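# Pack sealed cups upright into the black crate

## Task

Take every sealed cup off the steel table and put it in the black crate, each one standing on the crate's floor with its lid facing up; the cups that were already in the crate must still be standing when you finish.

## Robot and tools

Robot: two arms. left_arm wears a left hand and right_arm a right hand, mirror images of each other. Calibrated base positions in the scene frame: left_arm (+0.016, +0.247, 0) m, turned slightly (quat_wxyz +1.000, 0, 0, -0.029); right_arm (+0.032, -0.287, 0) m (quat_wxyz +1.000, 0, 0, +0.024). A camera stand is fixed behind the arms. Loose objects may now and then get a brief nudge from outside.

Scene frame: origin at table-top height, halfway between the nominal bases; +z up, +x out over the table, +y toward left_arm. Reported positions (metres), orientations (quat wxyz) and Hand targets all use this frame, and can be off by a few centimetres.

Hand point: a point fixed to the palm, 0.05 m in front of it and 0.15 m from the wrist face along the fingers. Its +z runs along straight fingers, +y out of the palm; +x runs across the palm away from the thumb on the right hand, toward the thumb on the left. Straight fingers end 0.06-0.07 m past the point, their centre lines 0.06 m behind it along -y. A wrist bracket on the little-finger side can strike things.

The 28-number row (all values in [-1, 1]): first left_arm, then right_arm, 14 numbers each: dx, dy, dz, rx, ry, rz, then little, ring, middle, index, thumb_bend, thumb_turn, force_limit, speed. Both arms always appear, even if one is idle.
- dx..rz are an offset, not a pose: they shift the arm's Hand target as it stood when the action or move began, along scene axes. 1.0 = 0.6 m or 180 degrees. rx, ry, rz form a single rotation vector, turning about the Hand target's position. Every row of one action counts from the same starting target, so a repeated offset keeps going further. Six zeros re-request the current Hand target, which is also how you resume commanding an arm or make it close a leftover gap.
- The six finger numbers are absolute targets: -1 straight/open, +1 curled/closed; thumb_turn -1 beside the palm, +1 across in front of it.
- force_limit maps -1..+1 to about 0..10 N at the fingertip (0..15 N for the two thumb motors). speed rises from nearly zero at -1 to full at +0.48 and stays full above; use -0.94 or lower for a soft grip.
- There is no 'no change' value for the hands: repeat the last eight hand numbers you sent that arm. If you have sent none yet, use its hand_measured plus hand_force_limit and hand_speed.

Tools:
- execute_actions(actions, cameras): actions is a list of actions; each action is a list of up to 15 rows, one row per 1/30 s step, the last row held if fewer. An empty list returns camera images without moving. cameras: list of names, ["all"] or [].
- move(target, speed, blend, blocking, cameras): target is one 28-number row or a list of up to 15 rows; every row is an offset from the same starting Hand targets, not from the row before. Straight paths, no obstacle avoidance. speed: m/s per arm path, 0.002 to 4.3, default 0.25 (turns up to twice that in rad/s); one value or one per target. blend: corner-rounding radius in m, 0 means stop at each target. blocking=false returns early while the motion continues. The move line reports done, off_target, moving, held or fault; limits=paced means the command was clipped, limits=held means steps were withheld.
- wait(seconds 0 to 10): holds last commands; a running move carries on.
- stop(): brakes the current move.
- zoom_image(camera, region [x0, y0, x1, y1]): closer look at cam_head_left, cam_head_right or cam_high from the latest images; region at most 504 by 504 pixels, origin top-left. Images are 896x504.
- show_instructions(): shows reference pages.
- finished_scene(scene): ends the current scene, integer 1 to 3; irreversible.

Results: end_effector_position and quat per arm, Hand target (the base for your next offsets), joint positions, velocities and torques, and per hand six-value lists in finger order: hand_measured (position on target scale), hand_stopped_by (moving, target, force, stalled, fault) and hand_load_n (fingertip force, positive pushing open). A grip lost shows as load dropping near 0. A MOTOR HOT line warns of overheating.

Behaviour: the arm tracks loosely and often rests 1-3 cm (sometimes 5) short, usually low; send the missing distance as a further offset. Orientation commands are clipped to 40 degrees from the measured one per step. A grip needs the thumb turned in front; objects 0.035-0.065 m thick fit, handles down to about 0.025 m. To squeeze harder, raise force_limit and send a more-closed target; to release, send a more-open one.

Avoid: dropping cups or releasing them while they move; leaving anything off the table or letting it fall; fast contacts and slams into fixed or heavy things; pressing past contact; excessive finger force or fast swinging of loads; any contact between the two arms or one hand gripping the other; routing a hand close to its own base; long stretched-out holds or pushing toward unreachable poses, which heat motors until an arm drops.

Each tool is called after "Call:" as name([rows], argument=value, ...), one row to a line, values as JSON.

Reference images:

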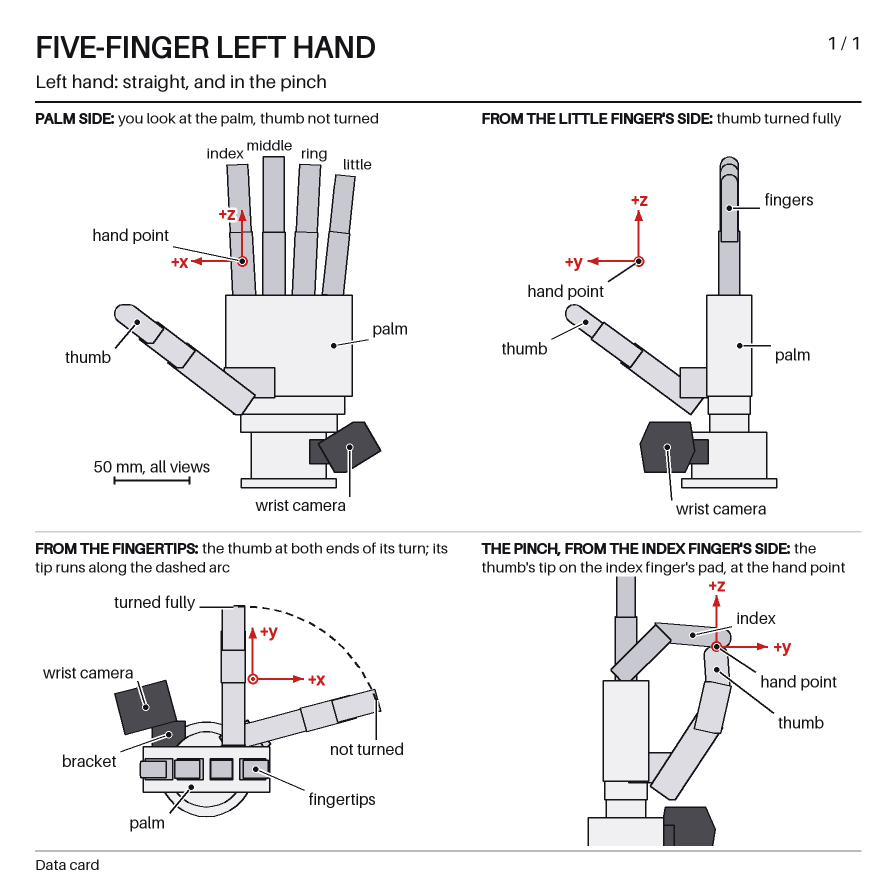

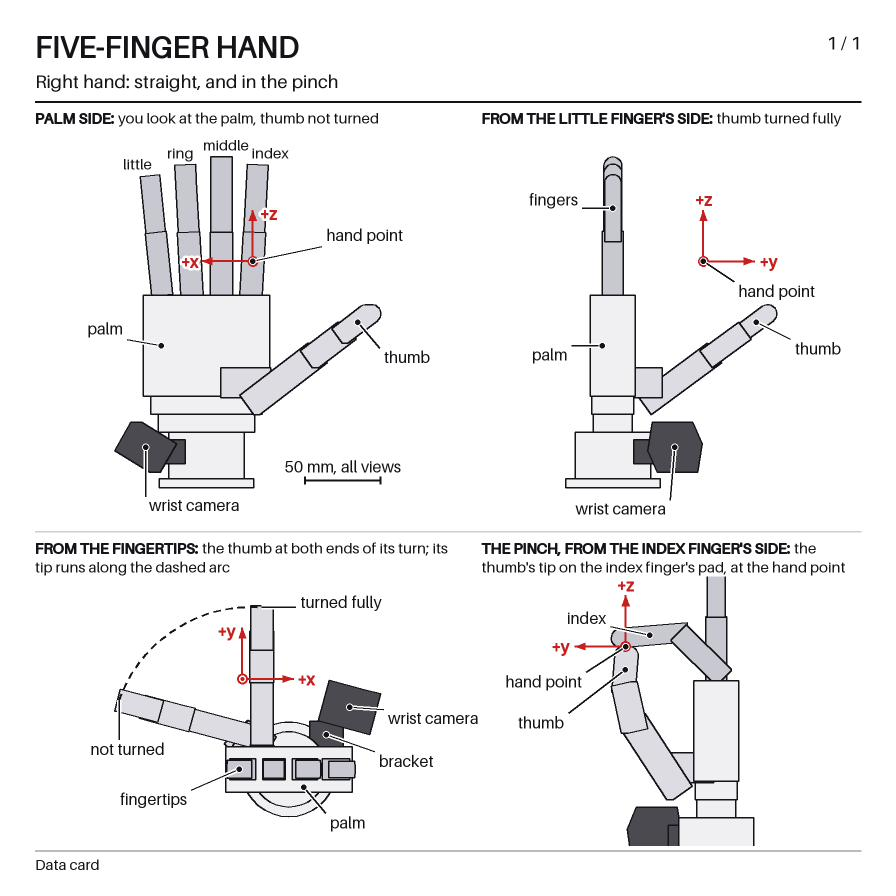

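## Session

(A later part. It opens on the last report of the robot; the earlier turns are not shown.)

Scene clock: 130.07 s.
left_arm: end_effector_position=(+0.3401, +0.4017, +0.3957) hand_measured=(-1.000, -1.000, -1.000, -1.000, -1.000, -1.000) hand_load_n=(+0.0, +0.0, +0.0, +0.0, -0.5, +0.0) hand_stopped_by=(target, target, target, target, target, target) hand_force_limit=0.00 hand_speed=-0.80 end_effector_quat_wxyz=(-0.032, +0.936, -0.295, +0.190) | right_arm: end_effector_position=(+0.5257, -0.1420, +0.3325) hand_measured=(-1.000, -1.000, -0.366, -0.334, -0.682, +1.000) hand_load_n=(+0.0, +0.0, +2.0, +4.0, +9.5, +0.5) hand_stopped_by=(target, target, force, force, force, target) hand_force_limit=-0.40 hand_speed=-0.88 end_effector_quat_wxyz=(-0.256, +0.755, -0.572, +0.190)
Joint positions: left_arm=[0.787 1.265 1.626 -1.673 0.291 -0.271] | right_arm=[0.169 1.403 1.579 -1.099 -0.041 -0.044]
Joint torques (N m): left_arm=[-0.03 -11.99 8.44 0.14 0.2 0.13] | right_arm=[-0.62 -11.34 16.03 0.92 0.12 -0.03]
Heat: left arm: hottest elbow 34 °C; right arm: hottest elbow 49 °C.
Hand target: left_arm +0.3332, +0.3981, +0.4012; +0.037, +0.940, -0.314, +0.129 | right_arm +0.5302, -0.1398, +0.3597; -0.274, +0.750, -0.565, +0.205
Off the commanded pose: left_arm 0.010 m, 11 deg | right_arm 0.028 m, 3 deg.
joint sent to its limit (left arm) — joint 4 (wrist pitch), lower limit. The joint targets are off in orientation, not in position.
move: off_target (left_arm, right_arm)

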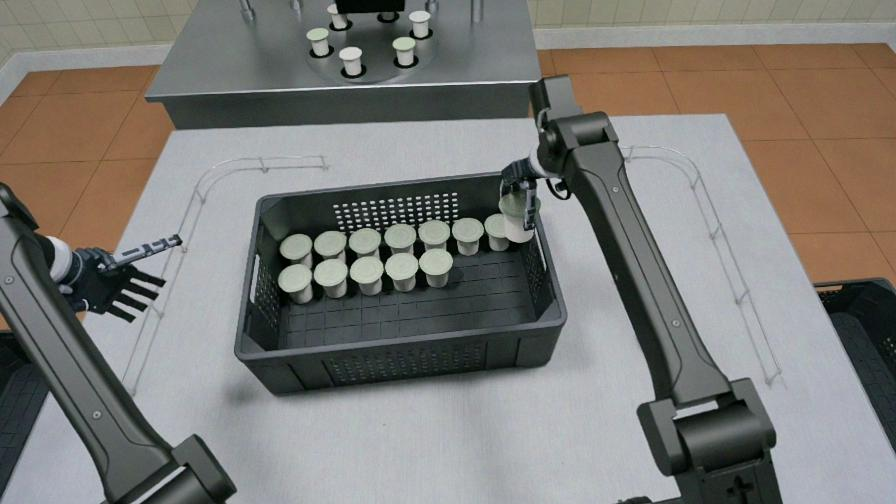

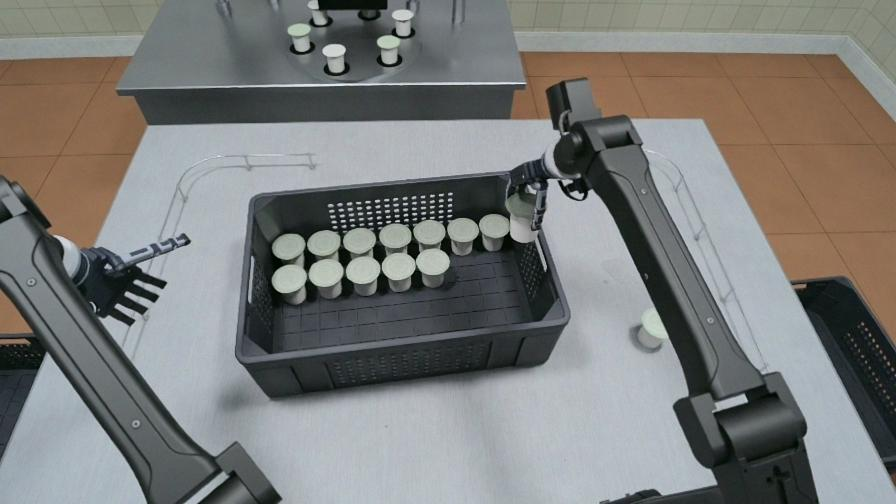

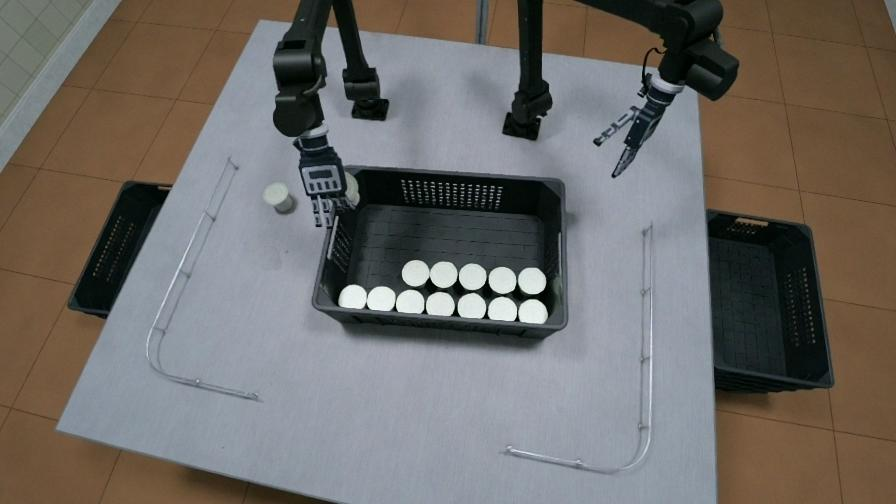

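Call:
move([
  [0,0,0,0,0,0,-1,-1,-1,-1,-1,-1,0,-0.8,-0.12,0.324,-0.016,-0.0101,0.0198,0.1222,0.35,-0.15,0.25,0.25,-0.2,1,-0.4,-0.7],
  [0,0,0,0,0,0,-1,-1,-1,-1,-1,-1,0,-0.8,-0.081,0.354,-0.266,-0.0101,0.0198,0.1222,0.35,-0.15,0.25,0.25,-0.2,1,-0.4,-0.7],
  [0,0,0,0,0,0,-1,-1,-1,-1,-1,-1,0,-0.8,-0.081,0.354,-0.383,-0.0101,0.0198,0.1222,0.35,-0.15,0.25,0.25,-0.2,1,-0.4,-0.7],
], speed=[0.22,0.18,0.15], blend=[0.02,0.02,0], cameras=["all"])

Call:
zoom_image(camera="cam_head_left", region=[360, 200, 560, 360])

Call:
zoom_image(camera="cam_high", region=[310, 150, 500, 330])

Scene clock: 155.30 s.
left_arm: end_effector_position=(+0.3401, +0.4017, +0.3957) hand_measured=(-1.000, -1.000, -1.000, -1.000, -1.000, -1.000) hand_load_n=(+0.0, +0.0, +0.0, +0.0, +0.0, +0.0) hand_stopped_by=(target, target, target, target, target, target) hand_force_limit=0.00 hand_speed=-0.80 end_effector_quat_wxyz=(-0.032, +0.936, -0.295, +0.190) | right_arm: end_effector_position=(+0.4764, +0.0669, +0.1279) hand_measured=(+0.350, -0.150, -0.366, -0.334, -0.682, +1.000) hand_load_n=(+0.0, +0.0, +2.0, +4.0, +9.5, +0.5) hand_stopped_by=(target, target, force, force, force, target) hand_force_limit=-0.40 hand_speed=-0.70 end_effector_quat_wxyz=(-0.270, +0.858, -0.417, +0.131)
Joint positions: left_arm=[0.787 1.265 1.626 -1.673 0.291 -0.271] | right_arm=[0.565 1.608 1.278 -0.631 -0.032 -0.044]
Joint torques (N m): left_arm=[-0.56 -12.04 8.34 0.17 0.2 0.16] | right_arm=[-0.91 -11.93 11.99 2.03 0.13 0.02]
Heat: left arm: hottest elbow 34 °C; right arm: hottest elbow 51 °C.
Hand target: left_arm +0.3332, +0.3981, +0.4012; +0.037, +0.940, -0.314, +0.129 | right_arm +0.4818, +0.0724, +0.1299; -0.278, +0.855, -0.417, +0.135
Off the commanded pose: left_arm 0.010 m, 11 deg | right_arm 0.008 m, 1 deg.
joint sent to its limit (left arm) — joint 4 (wrist pitch), lower limit. The joint targets are off in orientation, not in position.
move: off_target (left_arm)

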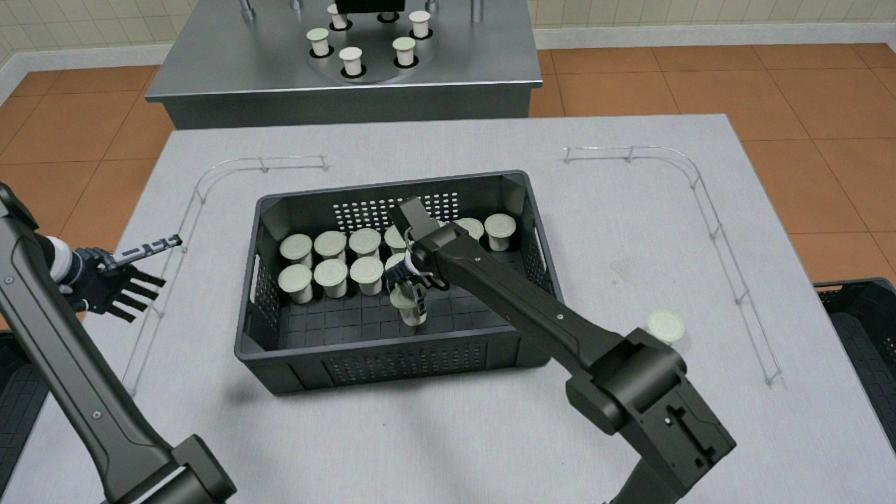

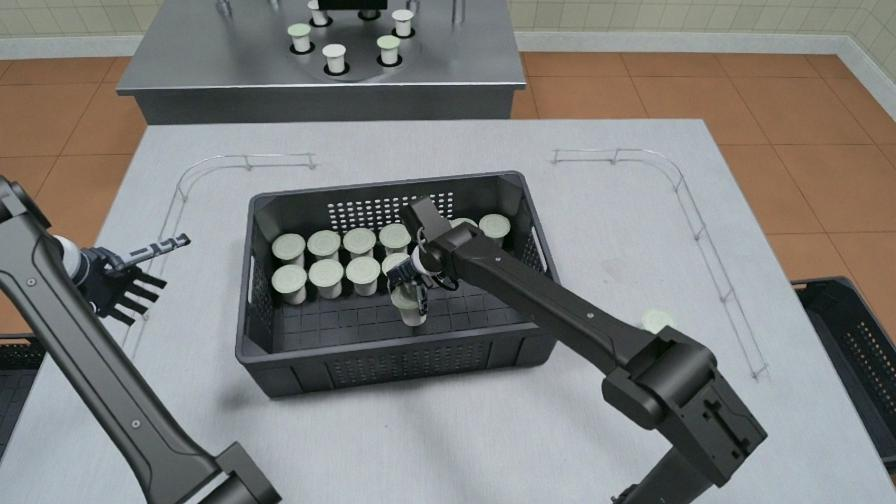

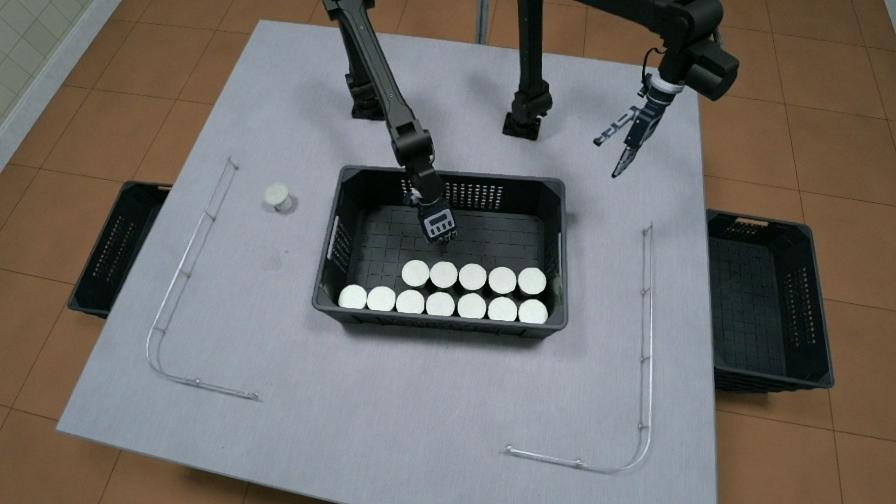

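Scaled by 2.520 from the camera's 896x504 image, which has a finer 1280x720 frame.

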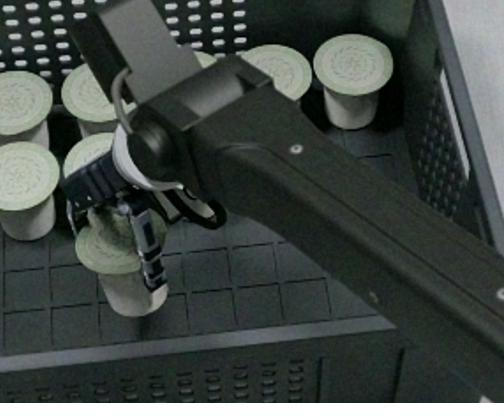

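Scaled by 2.653 from the camera's 896x504 image, which has a finer 1280x720 frame.

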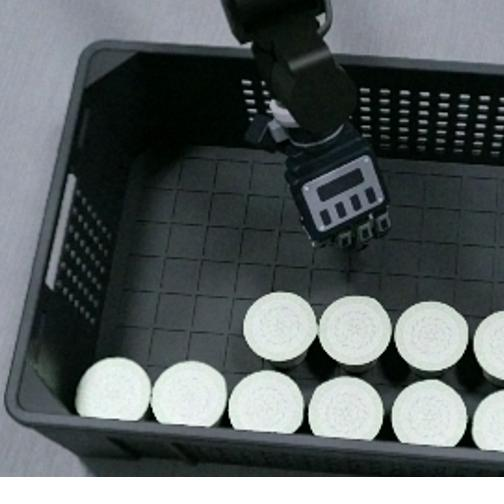

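Call:
move([
  [0,0,0,0,0,0,-1,-1,-1,-1,-1,-1,0,-0.8,0,0,-0.088,0,0,0,0.35,-0.15,0.25,0.25,-0.2,1,-0.4,-0.7],
  [0,0,0,0,0,0,-1,-1,-1,-1,-1,-1,0,-0.8,0,0,-0.097,0,0,0,0.35,-0.15,0.25,0.25,-0.2,1,-0.4,-0.7],
], speed=[0.1,0.05], cameras=[])

Scene clock: 165.03 s.
left_arm: end_effector_position=(+0.3401, +0.4017, +0.3957) hand_measured=(-1.000, -1.000, -1.000, -1.000, -1.000, -1.000) hand_load_n=(+0.0, +0.0, +0.0, -0.5, +0.0, +0.0) hand_stopped_by=(target, target, target, target, target, target) hand_force_limit=0.00 hand_speed=-0.80 end_effector_quat_wxyz=(-0.032, +0.936, -0.295, +0.190) | right_arm: end_effector_position=(+0.4793, +0.0689, +0.0772) hand_measured=(+0.350, -0.150, -0.366, -0.334, -0.682, +1.000) hand_load_n=(+0.0, +0.0, +2.0, +4.0, +9.5, +0.5) hand_stopped_by=(target, target, force, force, force, target) hand_force_limit=-0.40 hand_speed=-0.70 end_effector_quat_wxyz=(-0.276, +0.856, -0.416, +0.134)
Joint positions: left_arm=[0.787 1.265 1.626 -1.673 0.291 -0.271] | right_arm=[0.565 1.661 1.196 -0.482 -0.032 -0.044]
Joint torques (N m): left_arm=[0.32 -11.46 8.21 0.06 0.25 0.07] | right_arm=[-0.97 -11.99 10.65 2.02 0.2 0.04]
Heat: left arm: hottest elbow 34 °C; right arm: hottest elbow 50 °C.
Hand target: left_arm +0.3332, +0.3981, +0.4012; +0.037, +0.940, -0.314, +0.129 | right_arm +0.4818, +0.0724, +0.0717; -0.278, +0.855, -0.417, +0.135
Off the commanded pose: left_arm 0.010 m, 11 deg | right_arm 0.007 m, 0 deg.
joint sent to its limit (left arm) — joint 4 (wrist pitch), lower limit. The joint targets are off in orientation, not in position.
move: off_target (left_arm)
No camera images: "cameras" was empty.

Call:
move([
  [0,0,0,0,0,0,-1,-1,-1,-1,-1,-1,0,-0.8,0,0,-0.01,0,0,0,0.35,-0.15,0.25,0.25,-0.2,1,-0.4,-0.7],
], speed=0.05, cameras=[])

Scene clock: 167.43 s.
left_arm: end_effector_position=(+0.3401, +0.4017, +0.3957) hand_measured=(-1.000, -1.000, -1.000, -1.000, -1.000, -1.000) hand_load_n=(+0.0, +0.0, +0.0, +0.0, +0.0, -0.5) hand_stopped_by=(target, target, target, target, target, target) hand_force_limit=0.00 hand_speed=-0.80 end_effector_quat_wxyz=(-0.032, +0.936, -0.295, +0.190) | right_arm: end_effector_position=(+0.4782, +0.0681, +0.0700) hand_measured=(+0.350, -0.150, -0.366, -0.334, -0.682, +1.000) hand_load_n=(+0.0, +0.0, +2.0, +4.0, +9.5, +0.5) hand_stopped_by=(target, target, force, force, force, target) hand_force_limit=-0.40 hand_speed=-0.70 end_effector_quat_wxyz=(-0.275, +0.857, -0.416, +0.133)
Joint positions: left_arm=[0.787 1.265 1.626 -1.673 0.291 -0.271] | right_arm=[0.565 1.668 1.185 -0.467 -0.032 -0.044]
Joint torques (N m): left_arm=[-0.15 -11.52 8.21 0.29 0.23 0.14] | right_arm=[-0.85 -11.93 10.96 1.85 0.1 0.01]
Heat: left arm: hottest elbow 34 °C; right arm: hottest elbow 50 °C.
Hand target: left_arm +0.3332, +0.3981, +0.4012; +0.037, +0.940, -0.314, +0.129 | right_arm +0.4818, +0.0724, +0.0657; -0.278, +0.855, -0.417, +0.135
Off the commanded pose: left_arm 0.010 m, 11 deg | right_arm 0.007 m, 0 deg.
joint sent to its limit (left arm) — joint 4 (wrist pitch), lower limit. The joint targets are off in orientation, not in position.
move: off_target (left_arm)
No camera images: "cameras" was empty.

Call:
move([
  [0,0,0,0,0,0,-1,-1,-1,-1,-1,-1,0,-0.8,0,0,-0.007,0,0,0,0.35,-0.15,0.25,0.25,-0.2,1,-0.4,-0.7],
], speed=0.05, cameras=["cam_head_left","cam_head_right"])

Call:
zoom_image(camera="cam_head_left", region=[360, 230, 500, 350])

Scene clock: 170.40 s.
left_arm: end_effector_position=(+0.3401, +0.4017, +0.3957) hand_measured=(-1.000, -1.000, -1.000, -1.000, -1.000, -1.000) hand_load_n=(+0.0, +0.0, +0.0, +0.0, +0.0, +0.0) hand_stopped_by=(target, target, target, target, target, target) hand_force_limit=0.00 hand_speed=-0.80 end_effector_quat_wxyz=(-0.032, +0.936, -0.295, +0.190) | right_arm: end_effector_position=(+0.4798, +0.0693, +0.0694) hand_measured=(+0.350, -0.150, -0.366, -0.334, -0.682, +1.000) hand_load_n=(+0.0, +0.0, +2.0, +4.0, +9.5, +0.5) hand_stopped_by=(target, target, force, force, force, target) hand_force_limit=-0.40 hand_speed=-0.70 end_effector_quat_wxyz=(-0.278, +0.856, -0.415, +0.135)
Joint positions: left_arm=[0.787 1.265 1.626 -1.673 0.291 -0.271] | right_arm=[0.565 1.67 1.183 -0.456 -0.032 -0.044]
Joint torques (N m): left_arm=[-0.56 -11.69 8.1 0.12 0.24 0.11] | right_arm=[-0.56 -12.28 10.51 1.94 0.16 0.06]
Heat: left arm: hottest elbow 34 °C; right arm: hottest elbow 50 °C.
Hand target: left_arm +0.3332, +0.3981, +0.4012; +0.037, +0.940, -0.314, +0.129 | right_arm +0.4818, +0.0724, +0.0615; -0.278, +0.855, -0.417, +0.135
Off the commanded pose: left_arm 0.010 m, 11 deg | right_arm 0.009 m, 0 deg.
joint sent to its limit (left arm) — joint 4 (wrist pitch), lower limit. The joint targets are off in orientation, not in position.
move: off_target (left_arm)
Images, in order (width x height): cam_head_left 896x504, cam_head_right 896x504.

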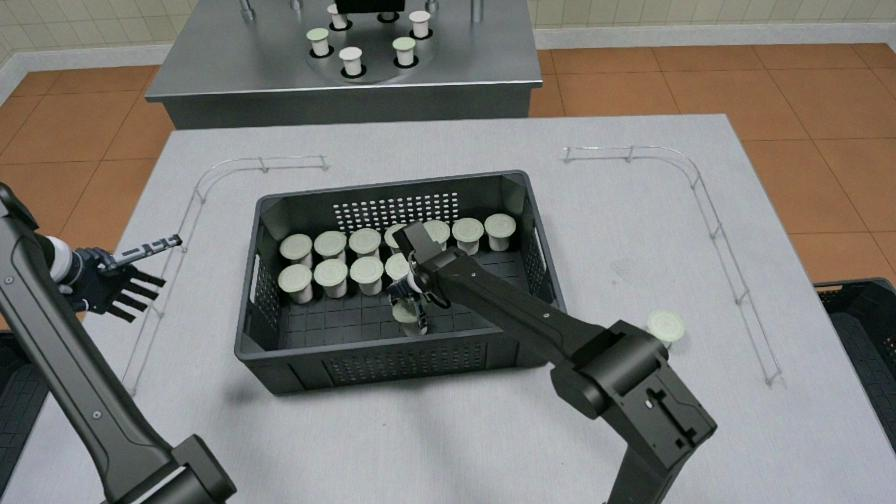

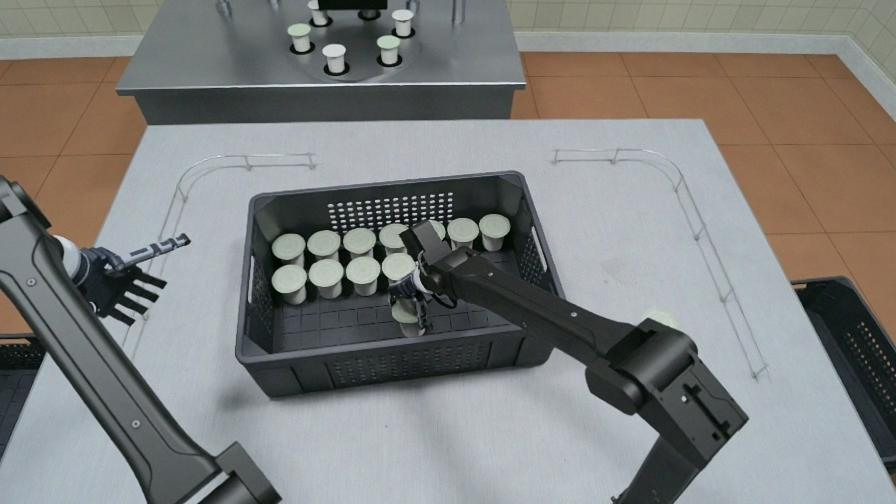

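Scaled by 3.600 from the camera's 896x504 image, which has a finer 1280x720 frame.

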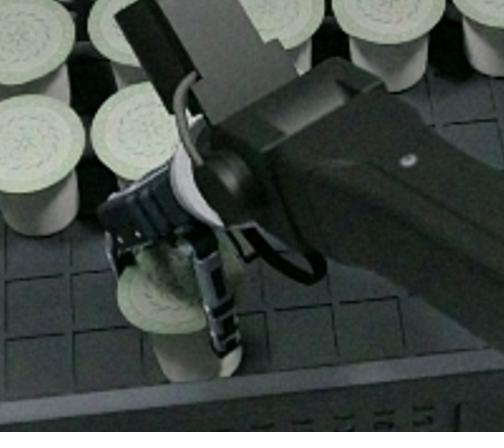

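Call:
move([
  [0,0,0,0,0,0,-1,-1,-1,-1,-1,-1,0,-0.8,0,0,0,0,0,0,0.35,-0.15,-0.7,-0.7,-1,1,-0.4,-0.85],
], cameras=["cam_head_left","cam_head_right"])

Call:
zoom_image(camera="cam_head_left", region=[360, 230, 500, 350])

Call:
move([
  [0,0,0,0,0,0,-1,-1,-1,-1,-1,-1,0,-0.8,0.034,0.027,0.083,0.0205,-0.0262,0,0.35,-0.15,-0.7,-0.7,-1,1,-0.4,-0.85],
  [0,0,0,0,0,0,-1,-1,-1,-1,-1,-1,0,-0.8,0.034,0.027,0.2,0.0205,-0.0262,0,0.35,-0.15,-0.7,-0.7,-1,1,-0.4,-0.85],
  [0,0,0,0,0,0,-1,-1,-1,-1,-1,-1,0,-0.8,0,0,0.45,0.0205,-0.0262,0,0.35,-0.15,-0.7,-0.7,-1,1,-0.4,-0.85],
  [0,0,0,0,0,0,-1,-1,-1,-1,-1,-1,0,-0.8,-0.103,-0.721,0.4475,0.0078,-0.0637,-0.344,0.35,-0.15,-0.7,-0.7,-1,1,-0.4,-0.85],
], speed=[0.1,0.15,0.3,0.3], blend=[0.02,0.03,0.05,0], cameras=["all"])

Call:
zoom_image(camera="cam_head_left", region=[560, 220, 760, 400])

Call:
zoom_image(camera="cam_head_right", region=[560, 220, 760, 400])

Scene clock: 183.63 s.
left_arm: end_effector_position=(+0.3401, +0.4017, +0.3957) hand_measured=(-1.000, -1.000, -1.000, -1.000, -1.000, -1.000) hand_load_n=(+0.0, +0.0, +0.0, +0.0, +0.0, +0.0) hand_stopped_by=(target, target, target, target, target, target) hand_force_limit=0.00 hand_speed=-0.80 end_effector_quat_wxyz=(-0.032, +0.936, -0.295, +0.190) | right_arm: end_effector_position=(+0.4804, +0.0696, +0.0697) hand_measured=(+0.350, -0.150, -0.700, -0.700, -1.000, +1.000) hand_load_n=(+0.0, +0.0, +0.0, -0.5, +0.0, +0.0) hand_stopped_by=(target, target, target, target, target, target) hand_force_limit=-0.40 hand_speed=-0.85 end_effector_quat_wxyz=(-0.279, +0.855, -0.415, +0.136)
Joint positions: left_arm=[0.787 1.265 1.626 -1.673 0.291 -0.271] | right_arm=[0.565 1.67 1.183 -0.453 -0.032 -0.044]
Joint torques (N m): left_arm=[-0.15 -11.58 8.28 0.12 0.24 0.12] | right_arm=[-0.67 -12.1 10.55 1.8 0.15 0.06]
Heat: left arm: hottest elbow 34 °C; right arm: hottest elbow 49 °C.
Hand target: left_arm +0.3332, +0.3981, +0.4012; +0.037, +0.940, -0.314, +0.129 | right_arm +0.4818, +0.0725, +0.0615; -0.278, +0.855, -0.417, +0.135
Off the commanded pose: left_arm 0.010 m, 11 deg | right_arm 0.009 m, 0 deg.
joint sent to its limit (left arm) — joint 4 (wrist pitch), lower limit. The joint targets are off in orientation, not in position.
move: off_target (left_arm)
Images, in order (width x height): cam_head_left 896x504, cam_head_right 896x504.

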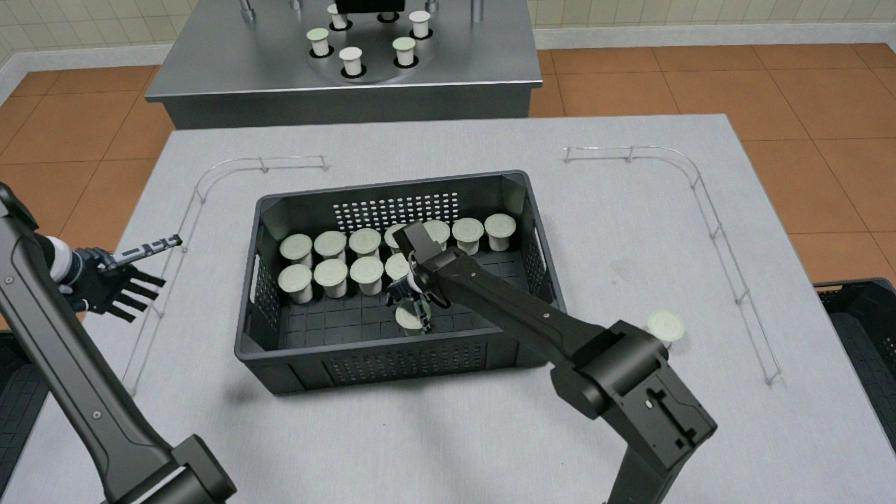

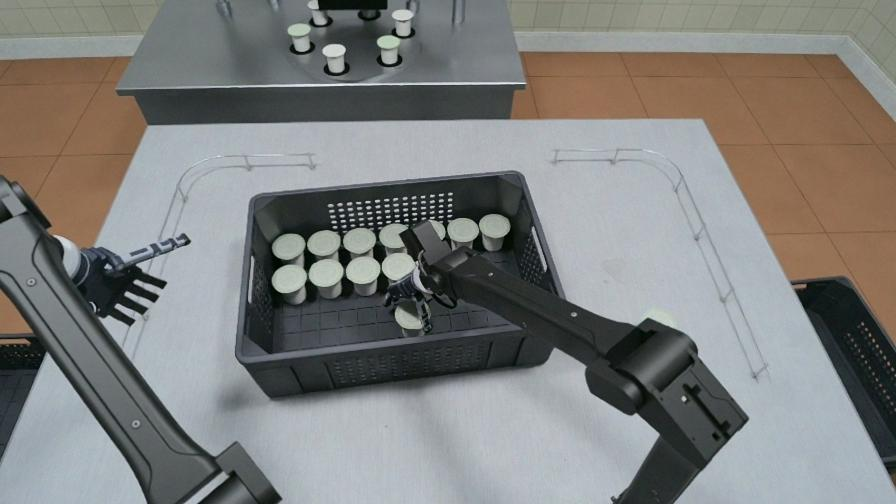

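Scaled by 3.600 from the camera's 896x504 image, which has a finer 1280x720 frame.

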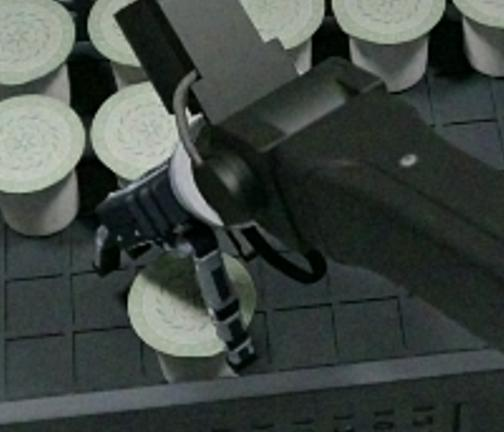

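Scene clock: 187.57 s.
left_arm: end_effector_position=(+0.3401, +0.4017, +0.3957) hand_measured=(-1.000, -1.000, -1.000, -1.000, -1.000, -1.000) hand_load_n=(-0.5, +0.0, +0.0, +0.0, -0.5, +0.0) hand_stopped_by=(target, target, target, target, target, target) hand_force_limit=0.00 hand_speed=-0.80 end_effector_quat_wxyz=(-0.032, +0.936, -0.295, +0.190) | right_arm: end_effector_position=(+0.4197, -0.3569, +0.3302) hand_measured=(+0.350, -0.150, -0.700, -0.700, -1.000, +1.000) hand_load_n=(+0.0, +0.5, +0.0, -0.5, +0.0, +0.0) hand_stopped_by=(target, target, target, target, target, target) hand_force_limit=-0.40 hand_speed=-0.85 end_effector_quat_wxyz=(+0.217, -0.501, +0.769, -0.333)
Joint positions: left_arm=[0.787 1.265 1.626 -1.673 0.291 -0.271] | right_arm=[-0.245 0.966 1.171 -0.971 0.158 0.151]
Joint torques (N m): left_arm=[-0.38 -12.1 8.4 0.2 0.19 0.13] | right_arm=[-1.85 -4.95 11.7 1.85 0.06 -0.07]
Heat: left arm: hottest elbow 34 °C; right arm: hottest elbow 49 °C.
Hand target: left_arm +0.3332, +0.3981, +0.4012; +0.037, +0.940, -0.314, +0.129 | right_arm +0.4199, -0.3601, +0.3300; +0.218, -0.499, +0.770, -0.334
Off the commanded pose: left_arm 0.010 m, 11 deg | right_arm 0.003 m, 0 deg.
joint sent to its limit (left arm) — joint 4 (wrist pitch), lower limit. The joint targets are off in orientation, not in position.
move: off_target (left_arm)

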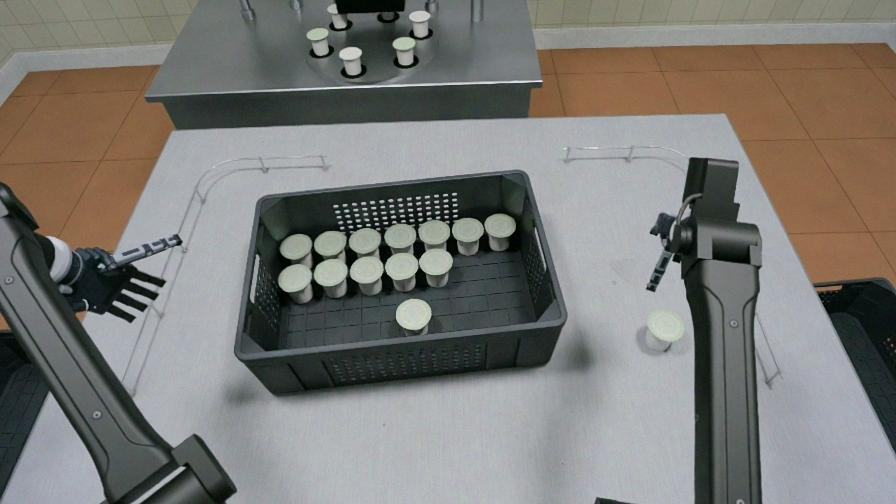

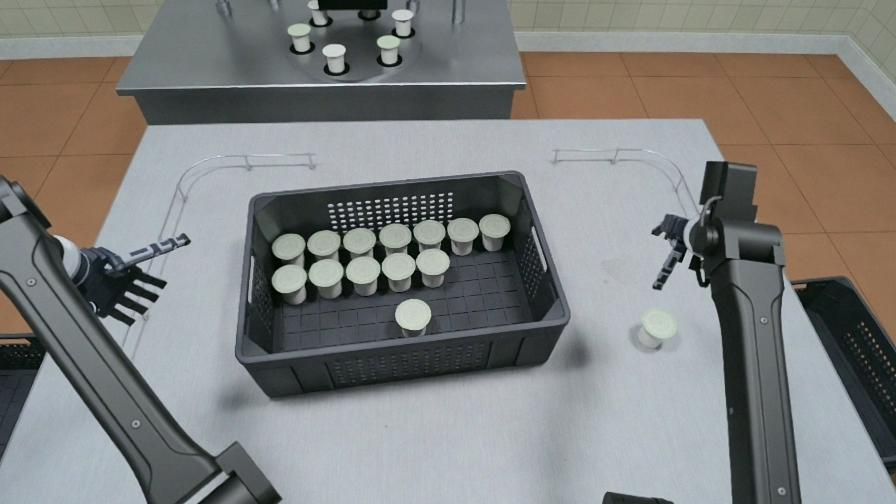

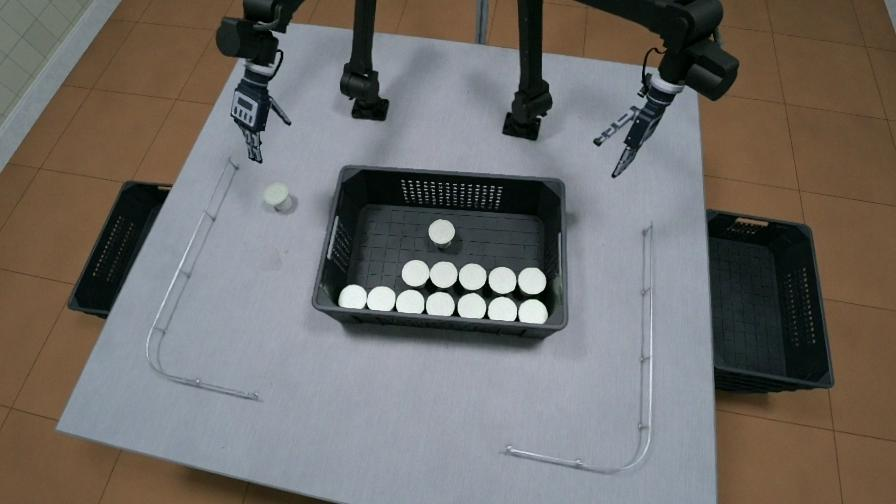

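Scaled by 2.520 from the camera's 896x504 image, which has a finer 1280x720 frame.

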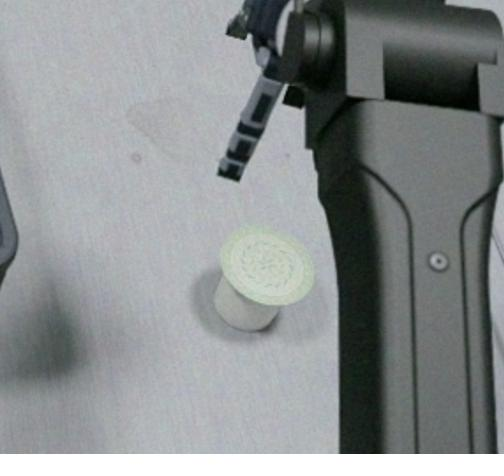

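Scaled by 2.520 from the camera's 896x504 image, which has a finer 1280x720 frame.

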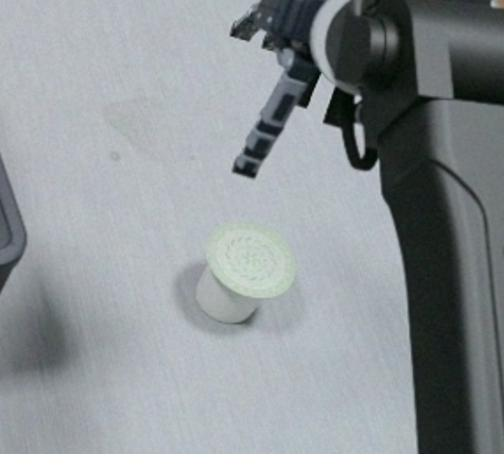

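Call:
move([
  [0,0,0,0,0,0,-1,-1,-1,-1,-1,-1,0,-0.8,0.031,-0.141,-0.217,0,0,0,-1,-1,-1,-1,-1,1,-0.4,-0.7],
  [0,0,0,0,0,0,-1,-1,-1,-1,-1,-1,0,-0.8,0.031,-0.141,-0.35,0,0,0,-1,-1,-1,-1,-1,1,-0.4,-0.7],
  [0,0,0,0,0,0,-1,-1,-1,-1,-1,-1,0,-0.8,0.031,-0.141,-0.392,0,0,0,-1,-1,-1,-1,-1,1,-0.4,-0.7],
], speed=[0.25,0.16,0.1], blend=[0.03,0,0], cameras=["cam_head_left","cam_high"])

Call:
zoom_image(camera="cam_head_left", region=[580, 220, 740, 360])

Call:
zoom_image(camera="cam_high", region=[190, 110, 340, 250])

Scene clock: 198.00 s.
left_arm: end_effector_position=(+0.3401, +0.4017, +0.3957) hand_measured=(-1.000, -1.000, -1.000, -1.000, -1.000, -1.000) hand_load_n=(+0.0, +0.0, +0.0, -0.5, +0.0, +0.0) hand_stopped_by=(target, target, target, target, target, target) hand_force_limit=0.00 hand_speed=-0.80 end_effector_quat_wxyz=(-0.032, +0.936, -0.295, +0.190) | right_arm: end_effector_position=(+0.4372, -0.4396, +0.0972) hand_measured=(-1.000, -1.000, -1.000, -1.000, -1.000, +1.000) hand_load_n=(-0.5, +0.0, +0.0, +0.0, +0.0, +0.0) hand_stopped_by=(target, target, target, target, target, target) hand_force_limit=-0.40 hand_speed=-0.70 end_effector_quat_wxyz=(+0.218, -0.499, +0.770, -0.332)
Joint positions: left_arm=[0.787 1.265 1.626 -1.673 0.291 -0.271] | right_arm=[-0.483 1.186 0.689 -0.257 -0.016 -0.008]
Joint torques (N m): left_arm=[-0.26 -11.93 8.32 0.03 0.26 0.07] | right_arm=[-2.43 -6.01 10.91 2.13 -0.07 -0.12]
Heat: left arm: hottest elbow 34 °C; right arm: hottest elbow 48 °C.
Hand target: left_arm +0.3332, +0.3981, +0.4012; +0.037, +0.940, -0.314, +0.129 | right_arm +0.4386, -0.4448, +0.0949; +0.218, -0.499, +0.770, -0.334
Off the commanded pose: left_arm 0.010 m, 11 deg | right_arm 0.006 m, 0 deg.
joint sent to its limit (left arm) — joint 4 (wrist pitch), lower limit. The joint targets are off in orientation, not in position.
move: off_target (left_arm)
Images, in order (width x height): cam_head_left 896x504, cam_high 896x504.

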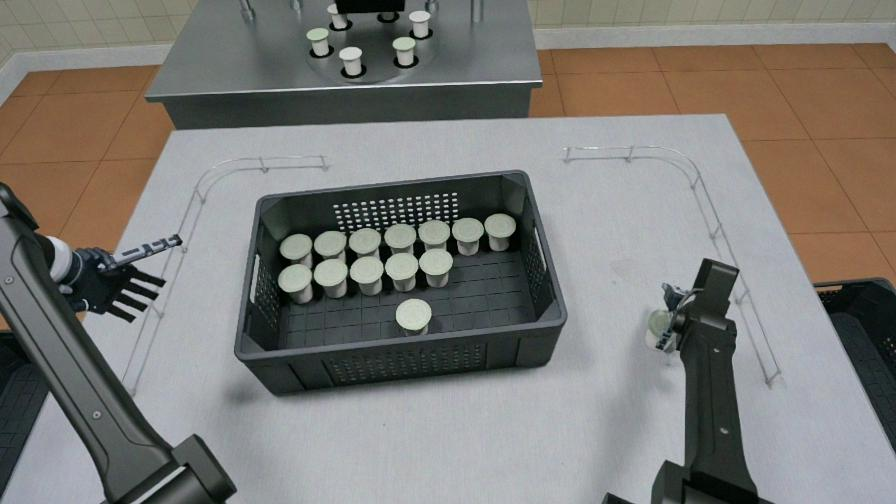

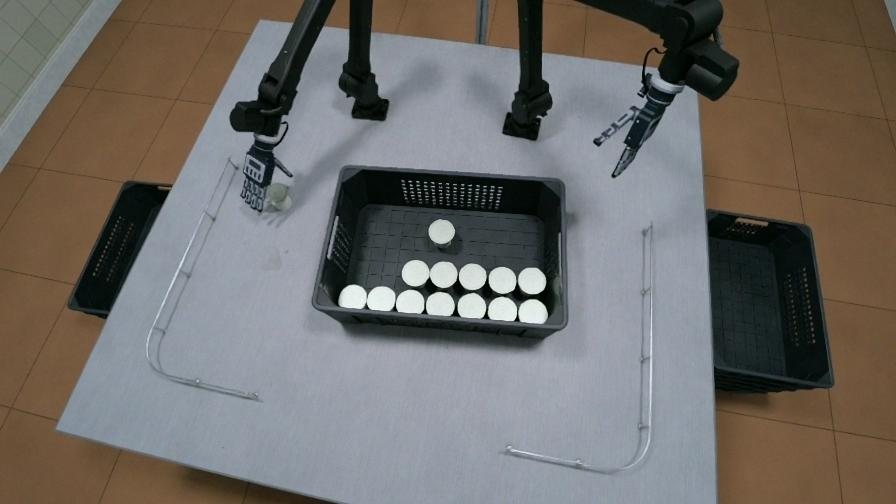

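Scaled by 3.150 from the camera's 896x504 image, which has a finer 1280x720 frame.

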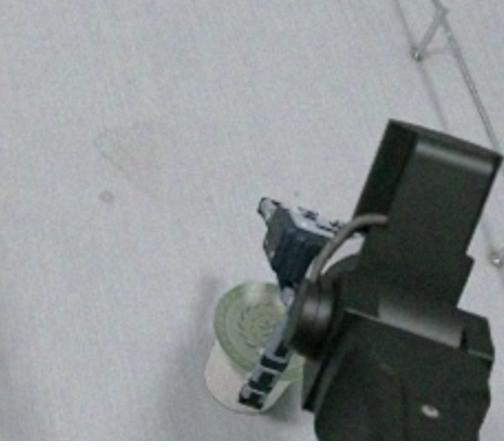

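Scaled by 3.360 from the camera's 896x504 image, which has a finer 1280x720 frame.

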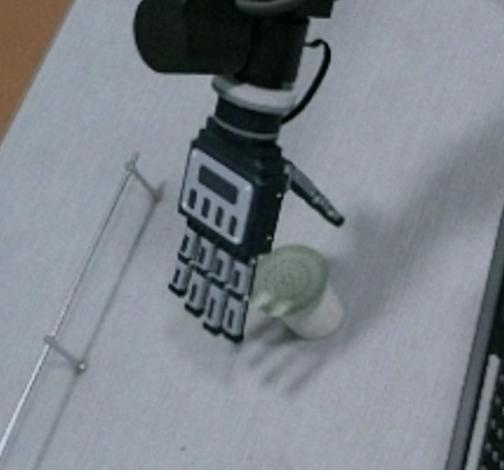

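Call:
move([
  [0,0,0,0,0,0,-1,-1,-1,-1,-1,-1,0,-0.8,0,0,-0.03,0,0,0,-1,-1,-1,-1,-1,1,-0.4,-0.7],
  [0,0,0,0,0,0,-1,-1,-1,-1,-1,-1,0,-0.8,0,0,-0.058,0,0,0,-1,-1,-1,-1,-1,1,-0.4,-0.7],
  [0,0,0,0,0,0,-1,-1,-1,-1,-1,-1,0,-0.8,0.017,-0.008,-0.058,0,0,0,-1,-1,-1,-1,-1,1,-0.4,-0.7],
], speed=0.1, cameras=[])

Scene clock: 206.37 s.
left_arm: end_effector_position=(+0.3401, +0.4017, +0.3957) hand_measured=(-1.000, -1.000, -1.000, -1.000, -1.000, -1.000) hand_load_n=(+0.0, +0.0, +0.0, +0.0, +0.0, +0.0) hand_stopped_by=(target, target, target, target, target, target) hand_force_limit=0.00 hand_speed=-0.80 end_effector_quat_wxyz=(-0.032, +0.936, -0.295, +0.190) | right_arm: end_effector_position=(+0.4367, -0.4394, +0.0511) hand_measured=(-1.000, -1.000, -1.000, -1.000, -1.000, +1.000) hand_load_n=(+0.0, +0.0, +0.0, +0.0, +0.0, +0.0) hand_stopped_by=(target, target, target, target, target, target) hand_force_limit=-0.40 hand_speed=-0.70 end_effector_quat_wxyz=(+0.212, -0.502, +0.774, -0.322)
Joint positions: left_arm=[0.787 1.265 1.626 -1.673 0.291 -0.271] | right_arm=[-0.483 1.282 0.634 -0.132 -0.016 -0.008]
Joint torques (N m): left_arm=[-0.21 -11.34 8.34 0.2 0.18 0.13] | right_arm=[-2.08 -6.36 12.38 2.28 -0.06 -0.09]
Heat: left arm: hottest elbow 34 °C; right arm: hottest elbow 48 °C.
Hand target: left_arm +0.3332, +0.3981, +0.4012; +0.037, +0.940, -0.314, +0.129 | right_arm +0.4487, -0.4495, +0.0600; +0.218, -0.499, +0.770, -0.334
Off the commanded pose: left_arm 0.010 m, 11 deg | right_arm 0.018 m, 2 deg.
joint sent to its limit (left arm) — joint 4 (wrist pitch), lower limit. The joint targets are off in orientation, not in position.
move: off_target (left_arm, right_arm)
No camera images: "cameras" was empty.

Call:
move([
  [0,0,0,0,0,0,-1,-1,-1,-1,-1,-1,0,-0.8,0.012,-0.003,0.026,0,0,0,-1,-1,-1,-1,-1,1,-0.4,-0.7],
], speed=0.1, cameras=[])

Scene clock: 210.20 s.
left_arm: end_effector_position=(+0.3401, +0.4017, +0.3957) hand_measured=(-1.000, -1.000, -1.000, -1.000, -1.000, -1.000) hand_load_n=(+0.0, +0.0, +0.0, +0.0, +0.0, +0.0) hand_stopped_by=(target, target, target, target, target, target) hand_force_limit=0.00 hand_speed=-0.80 end_effector_quat_wxyz=(-0.032, +0.936, -0.295, +0.190) | right_arm: end_effector_position=(+0.4425, -0.4421, +0.0594) hand_measured=(-1.000, -1.000, -1.000, -1.000, -1.000, +1.000) hand_load_n=(+0.0, +0.0, +0.0, +0.0, +0.0, +0.0) hand_stopped_by=(target, target, target, target, target, target) hand_force_limit=-0.40 hand_speed=-0.70 end_effector_quat_wxyz=(+0.213, -0.502, +0.774, -0.323)
Joint positions: left_arm=[0.787 1.265 1.626 -1.673 0.291 -0.271] | right_arm=[-0.483 1.282 0.66 -0.156 -0.016 -0.008]
Joint torques (N m): left_arm=[-0.85 -12.1 8.32 0.12 0.19 0.13] | right_arm=[-1.14 -7.12 13.96 0.96 0.1 -0.07]
Heat: left arm: hottest elbow 34 °C; right arm: hottest elbow 48 °C.
Hand target: left_arm +0.3332, +0.3981, +0.4012; +0.037, +0.940, -0.314, +0.129 | right_arm +0.4560, -0.4513, +0.0756; +0.218, -0.499, +0.770, -0.334
Off the commanded pose: left_arm 0.010 m, 11 deg | right_arm 0.023 m, 2 deg.
joint sent to its limit (left arm) — joint 4 (wrist pitch), lower limit. The joint targets are off in orientation, not in position.
move: off_target (left_arm, right_arm)
No camera images: "cameras" was empty.

Call:
move([
  [0,0,0,0,0,0,-1,-1,-1,-1,-1,-1,0,-0.8,0.012,-0.006,-0.007,0,0,0,-1,-1,-1,-1,-1,1,-0.4,-0.7],
], speed=0.1, cameras=[])

Scene clock: 212.80 s.
left_arm: end_effector_position=(+0.3401, +0.4017, +0.3957) hand_measured=(-1.000, -1.000, -1.000, -1.000, -1.000, -1.000) hand_load_n=(+0.0, +0.0, +0.0, +0.0, +0.0, -0.5) hand_stopped_by=(target, target, target, target, target, target) hand_force_limit=0.00 hand_speed=-0.80 end_effector_quat_wxyz=(-0.032, +0.936, -0.295, +0.190) | right_arm: end_effector_position=(+0.4466, -0.4439, +0.0588) hand_measured=(-1.000, -1.000, -1.000, -1.000, -1.000, +1.000) hand_load_n=(+0.0, +0.0, +0.0, +0.0, +0.0, +0.0) hand_stopped_by=(target, target, target, target, target, target) hand_force_limit=-0.40 hand_speed=-0.70 end_effector_quat_wxyz=(+0.212, -0.502, +0.774, -0.322)
Joint positions: left_arm=[0.787 1.265 1.626 -1.673 0.291 -0.271] | right_arm=[-0.483 1.297 0.672 -0.156 -0.016 -0.008]
Joint torques (N m): left_arm=[0.5 -11.46 8.54 0.17 0.23 0.14] | right_arm=[-1.49 -6.3 14.04 1.51 0.06 -0.12]
Heat: left arm: hottest elbow 34 °C; right arm: hottest elbow 48 °C.
Hand target: left_arm +0.3332, +0.3981, +0.4012; +0.037, +0.940, -0.314, +0.129 | right_arm +0.4632, -0.4549, +0.0716; +0.218, -0.499, +0.770, -0.335
Off the commanded pose: left_arm 0.010 m, 11 deg | right_arm 0.024 m, 2 deg.
joint sent to its limit (left arm) — joint 4 (wrist pitch), lower limit. The joint targets are off in orientation, not in position.
move: off_target (left_arm, right_arm)
No camera images: "cameras" was empty.

Call:
move([
  [0,0,0,0,0,0,-1,-1,-1,-1,-1,-1,0,-0.8,0,0,0,0,0,0,-1,-1,0.25,0.25,-0.2,1,-0.4,-0.88],
], speed=0.1, cameras=[])

Scene clock: 216.70 s.
left_arm: end_effector_position=(+0.3401, +0.4017, +0.3957) hand_measured=(-1.000, -1.000, -1.000, -1.000, -1.000, -1.000) hand_load_n=(+0.0, +0.0, +0.0, +0.0, +0.0, +0.0) hand_stopped_by=(target, target, target, target, target, target) hand_force_limit=0.00 hand_speed=-0.80 end_effector_quat_wxyz=(-0.032, +0.936, -0.295, +0.190) | right_arm: end_effector_position=(+0.4465, -0.4439, +0.0586) hand_measured=(-1.000, -1.000, -0.366, -0.266, -0.682, +1.000) hand_load_n=(+0.0, +0.0, +1.5, +4.0, +9.0, +0.5) hand_stopped_by=(target, target, force, force, force, target) hand_force_limit=-0.40 hand_speed=-0.88 end_effector_quat_wxyz=(+0.212, -0.502, +0.774, -0.321)
Joint positions: left_arm=[0.787 1.265 1.626 -1.673 0.291 -0.271] | right_arm=[-0.483 1.297 0.672 -0.156 -0.016 -0.008]
Joint torques (N m): left_arm=[0.21 -11.4 8.28 0.2 0.21 0.15] | right_arm=[-2.02 -6.42 13.87 1.73 0.08 -0.1]
Heat: left arm: hottest elbow 34 °C; right arm: hottest elbow 48 °C.
Hand target: left_arm +0.3332, +0.3981, +0.4012; +0.037, +0.940, -0.314, +0.129 | right_arm +0.4632, -0.4549, +0.0716; +0.218, -0.499, +0.770, -0.335
Off the commanded pose: left_arm 0.010 m, 11 deg | right_arm 0.024 m, 2 deg.
joint sent to its limit (left arm) — joint 4 (wrist pitch), lower limit. The joint targets are off in orientation, not in position.
move: off_target (left_arm, right_arm)
No camera images: "cameras" was empty.


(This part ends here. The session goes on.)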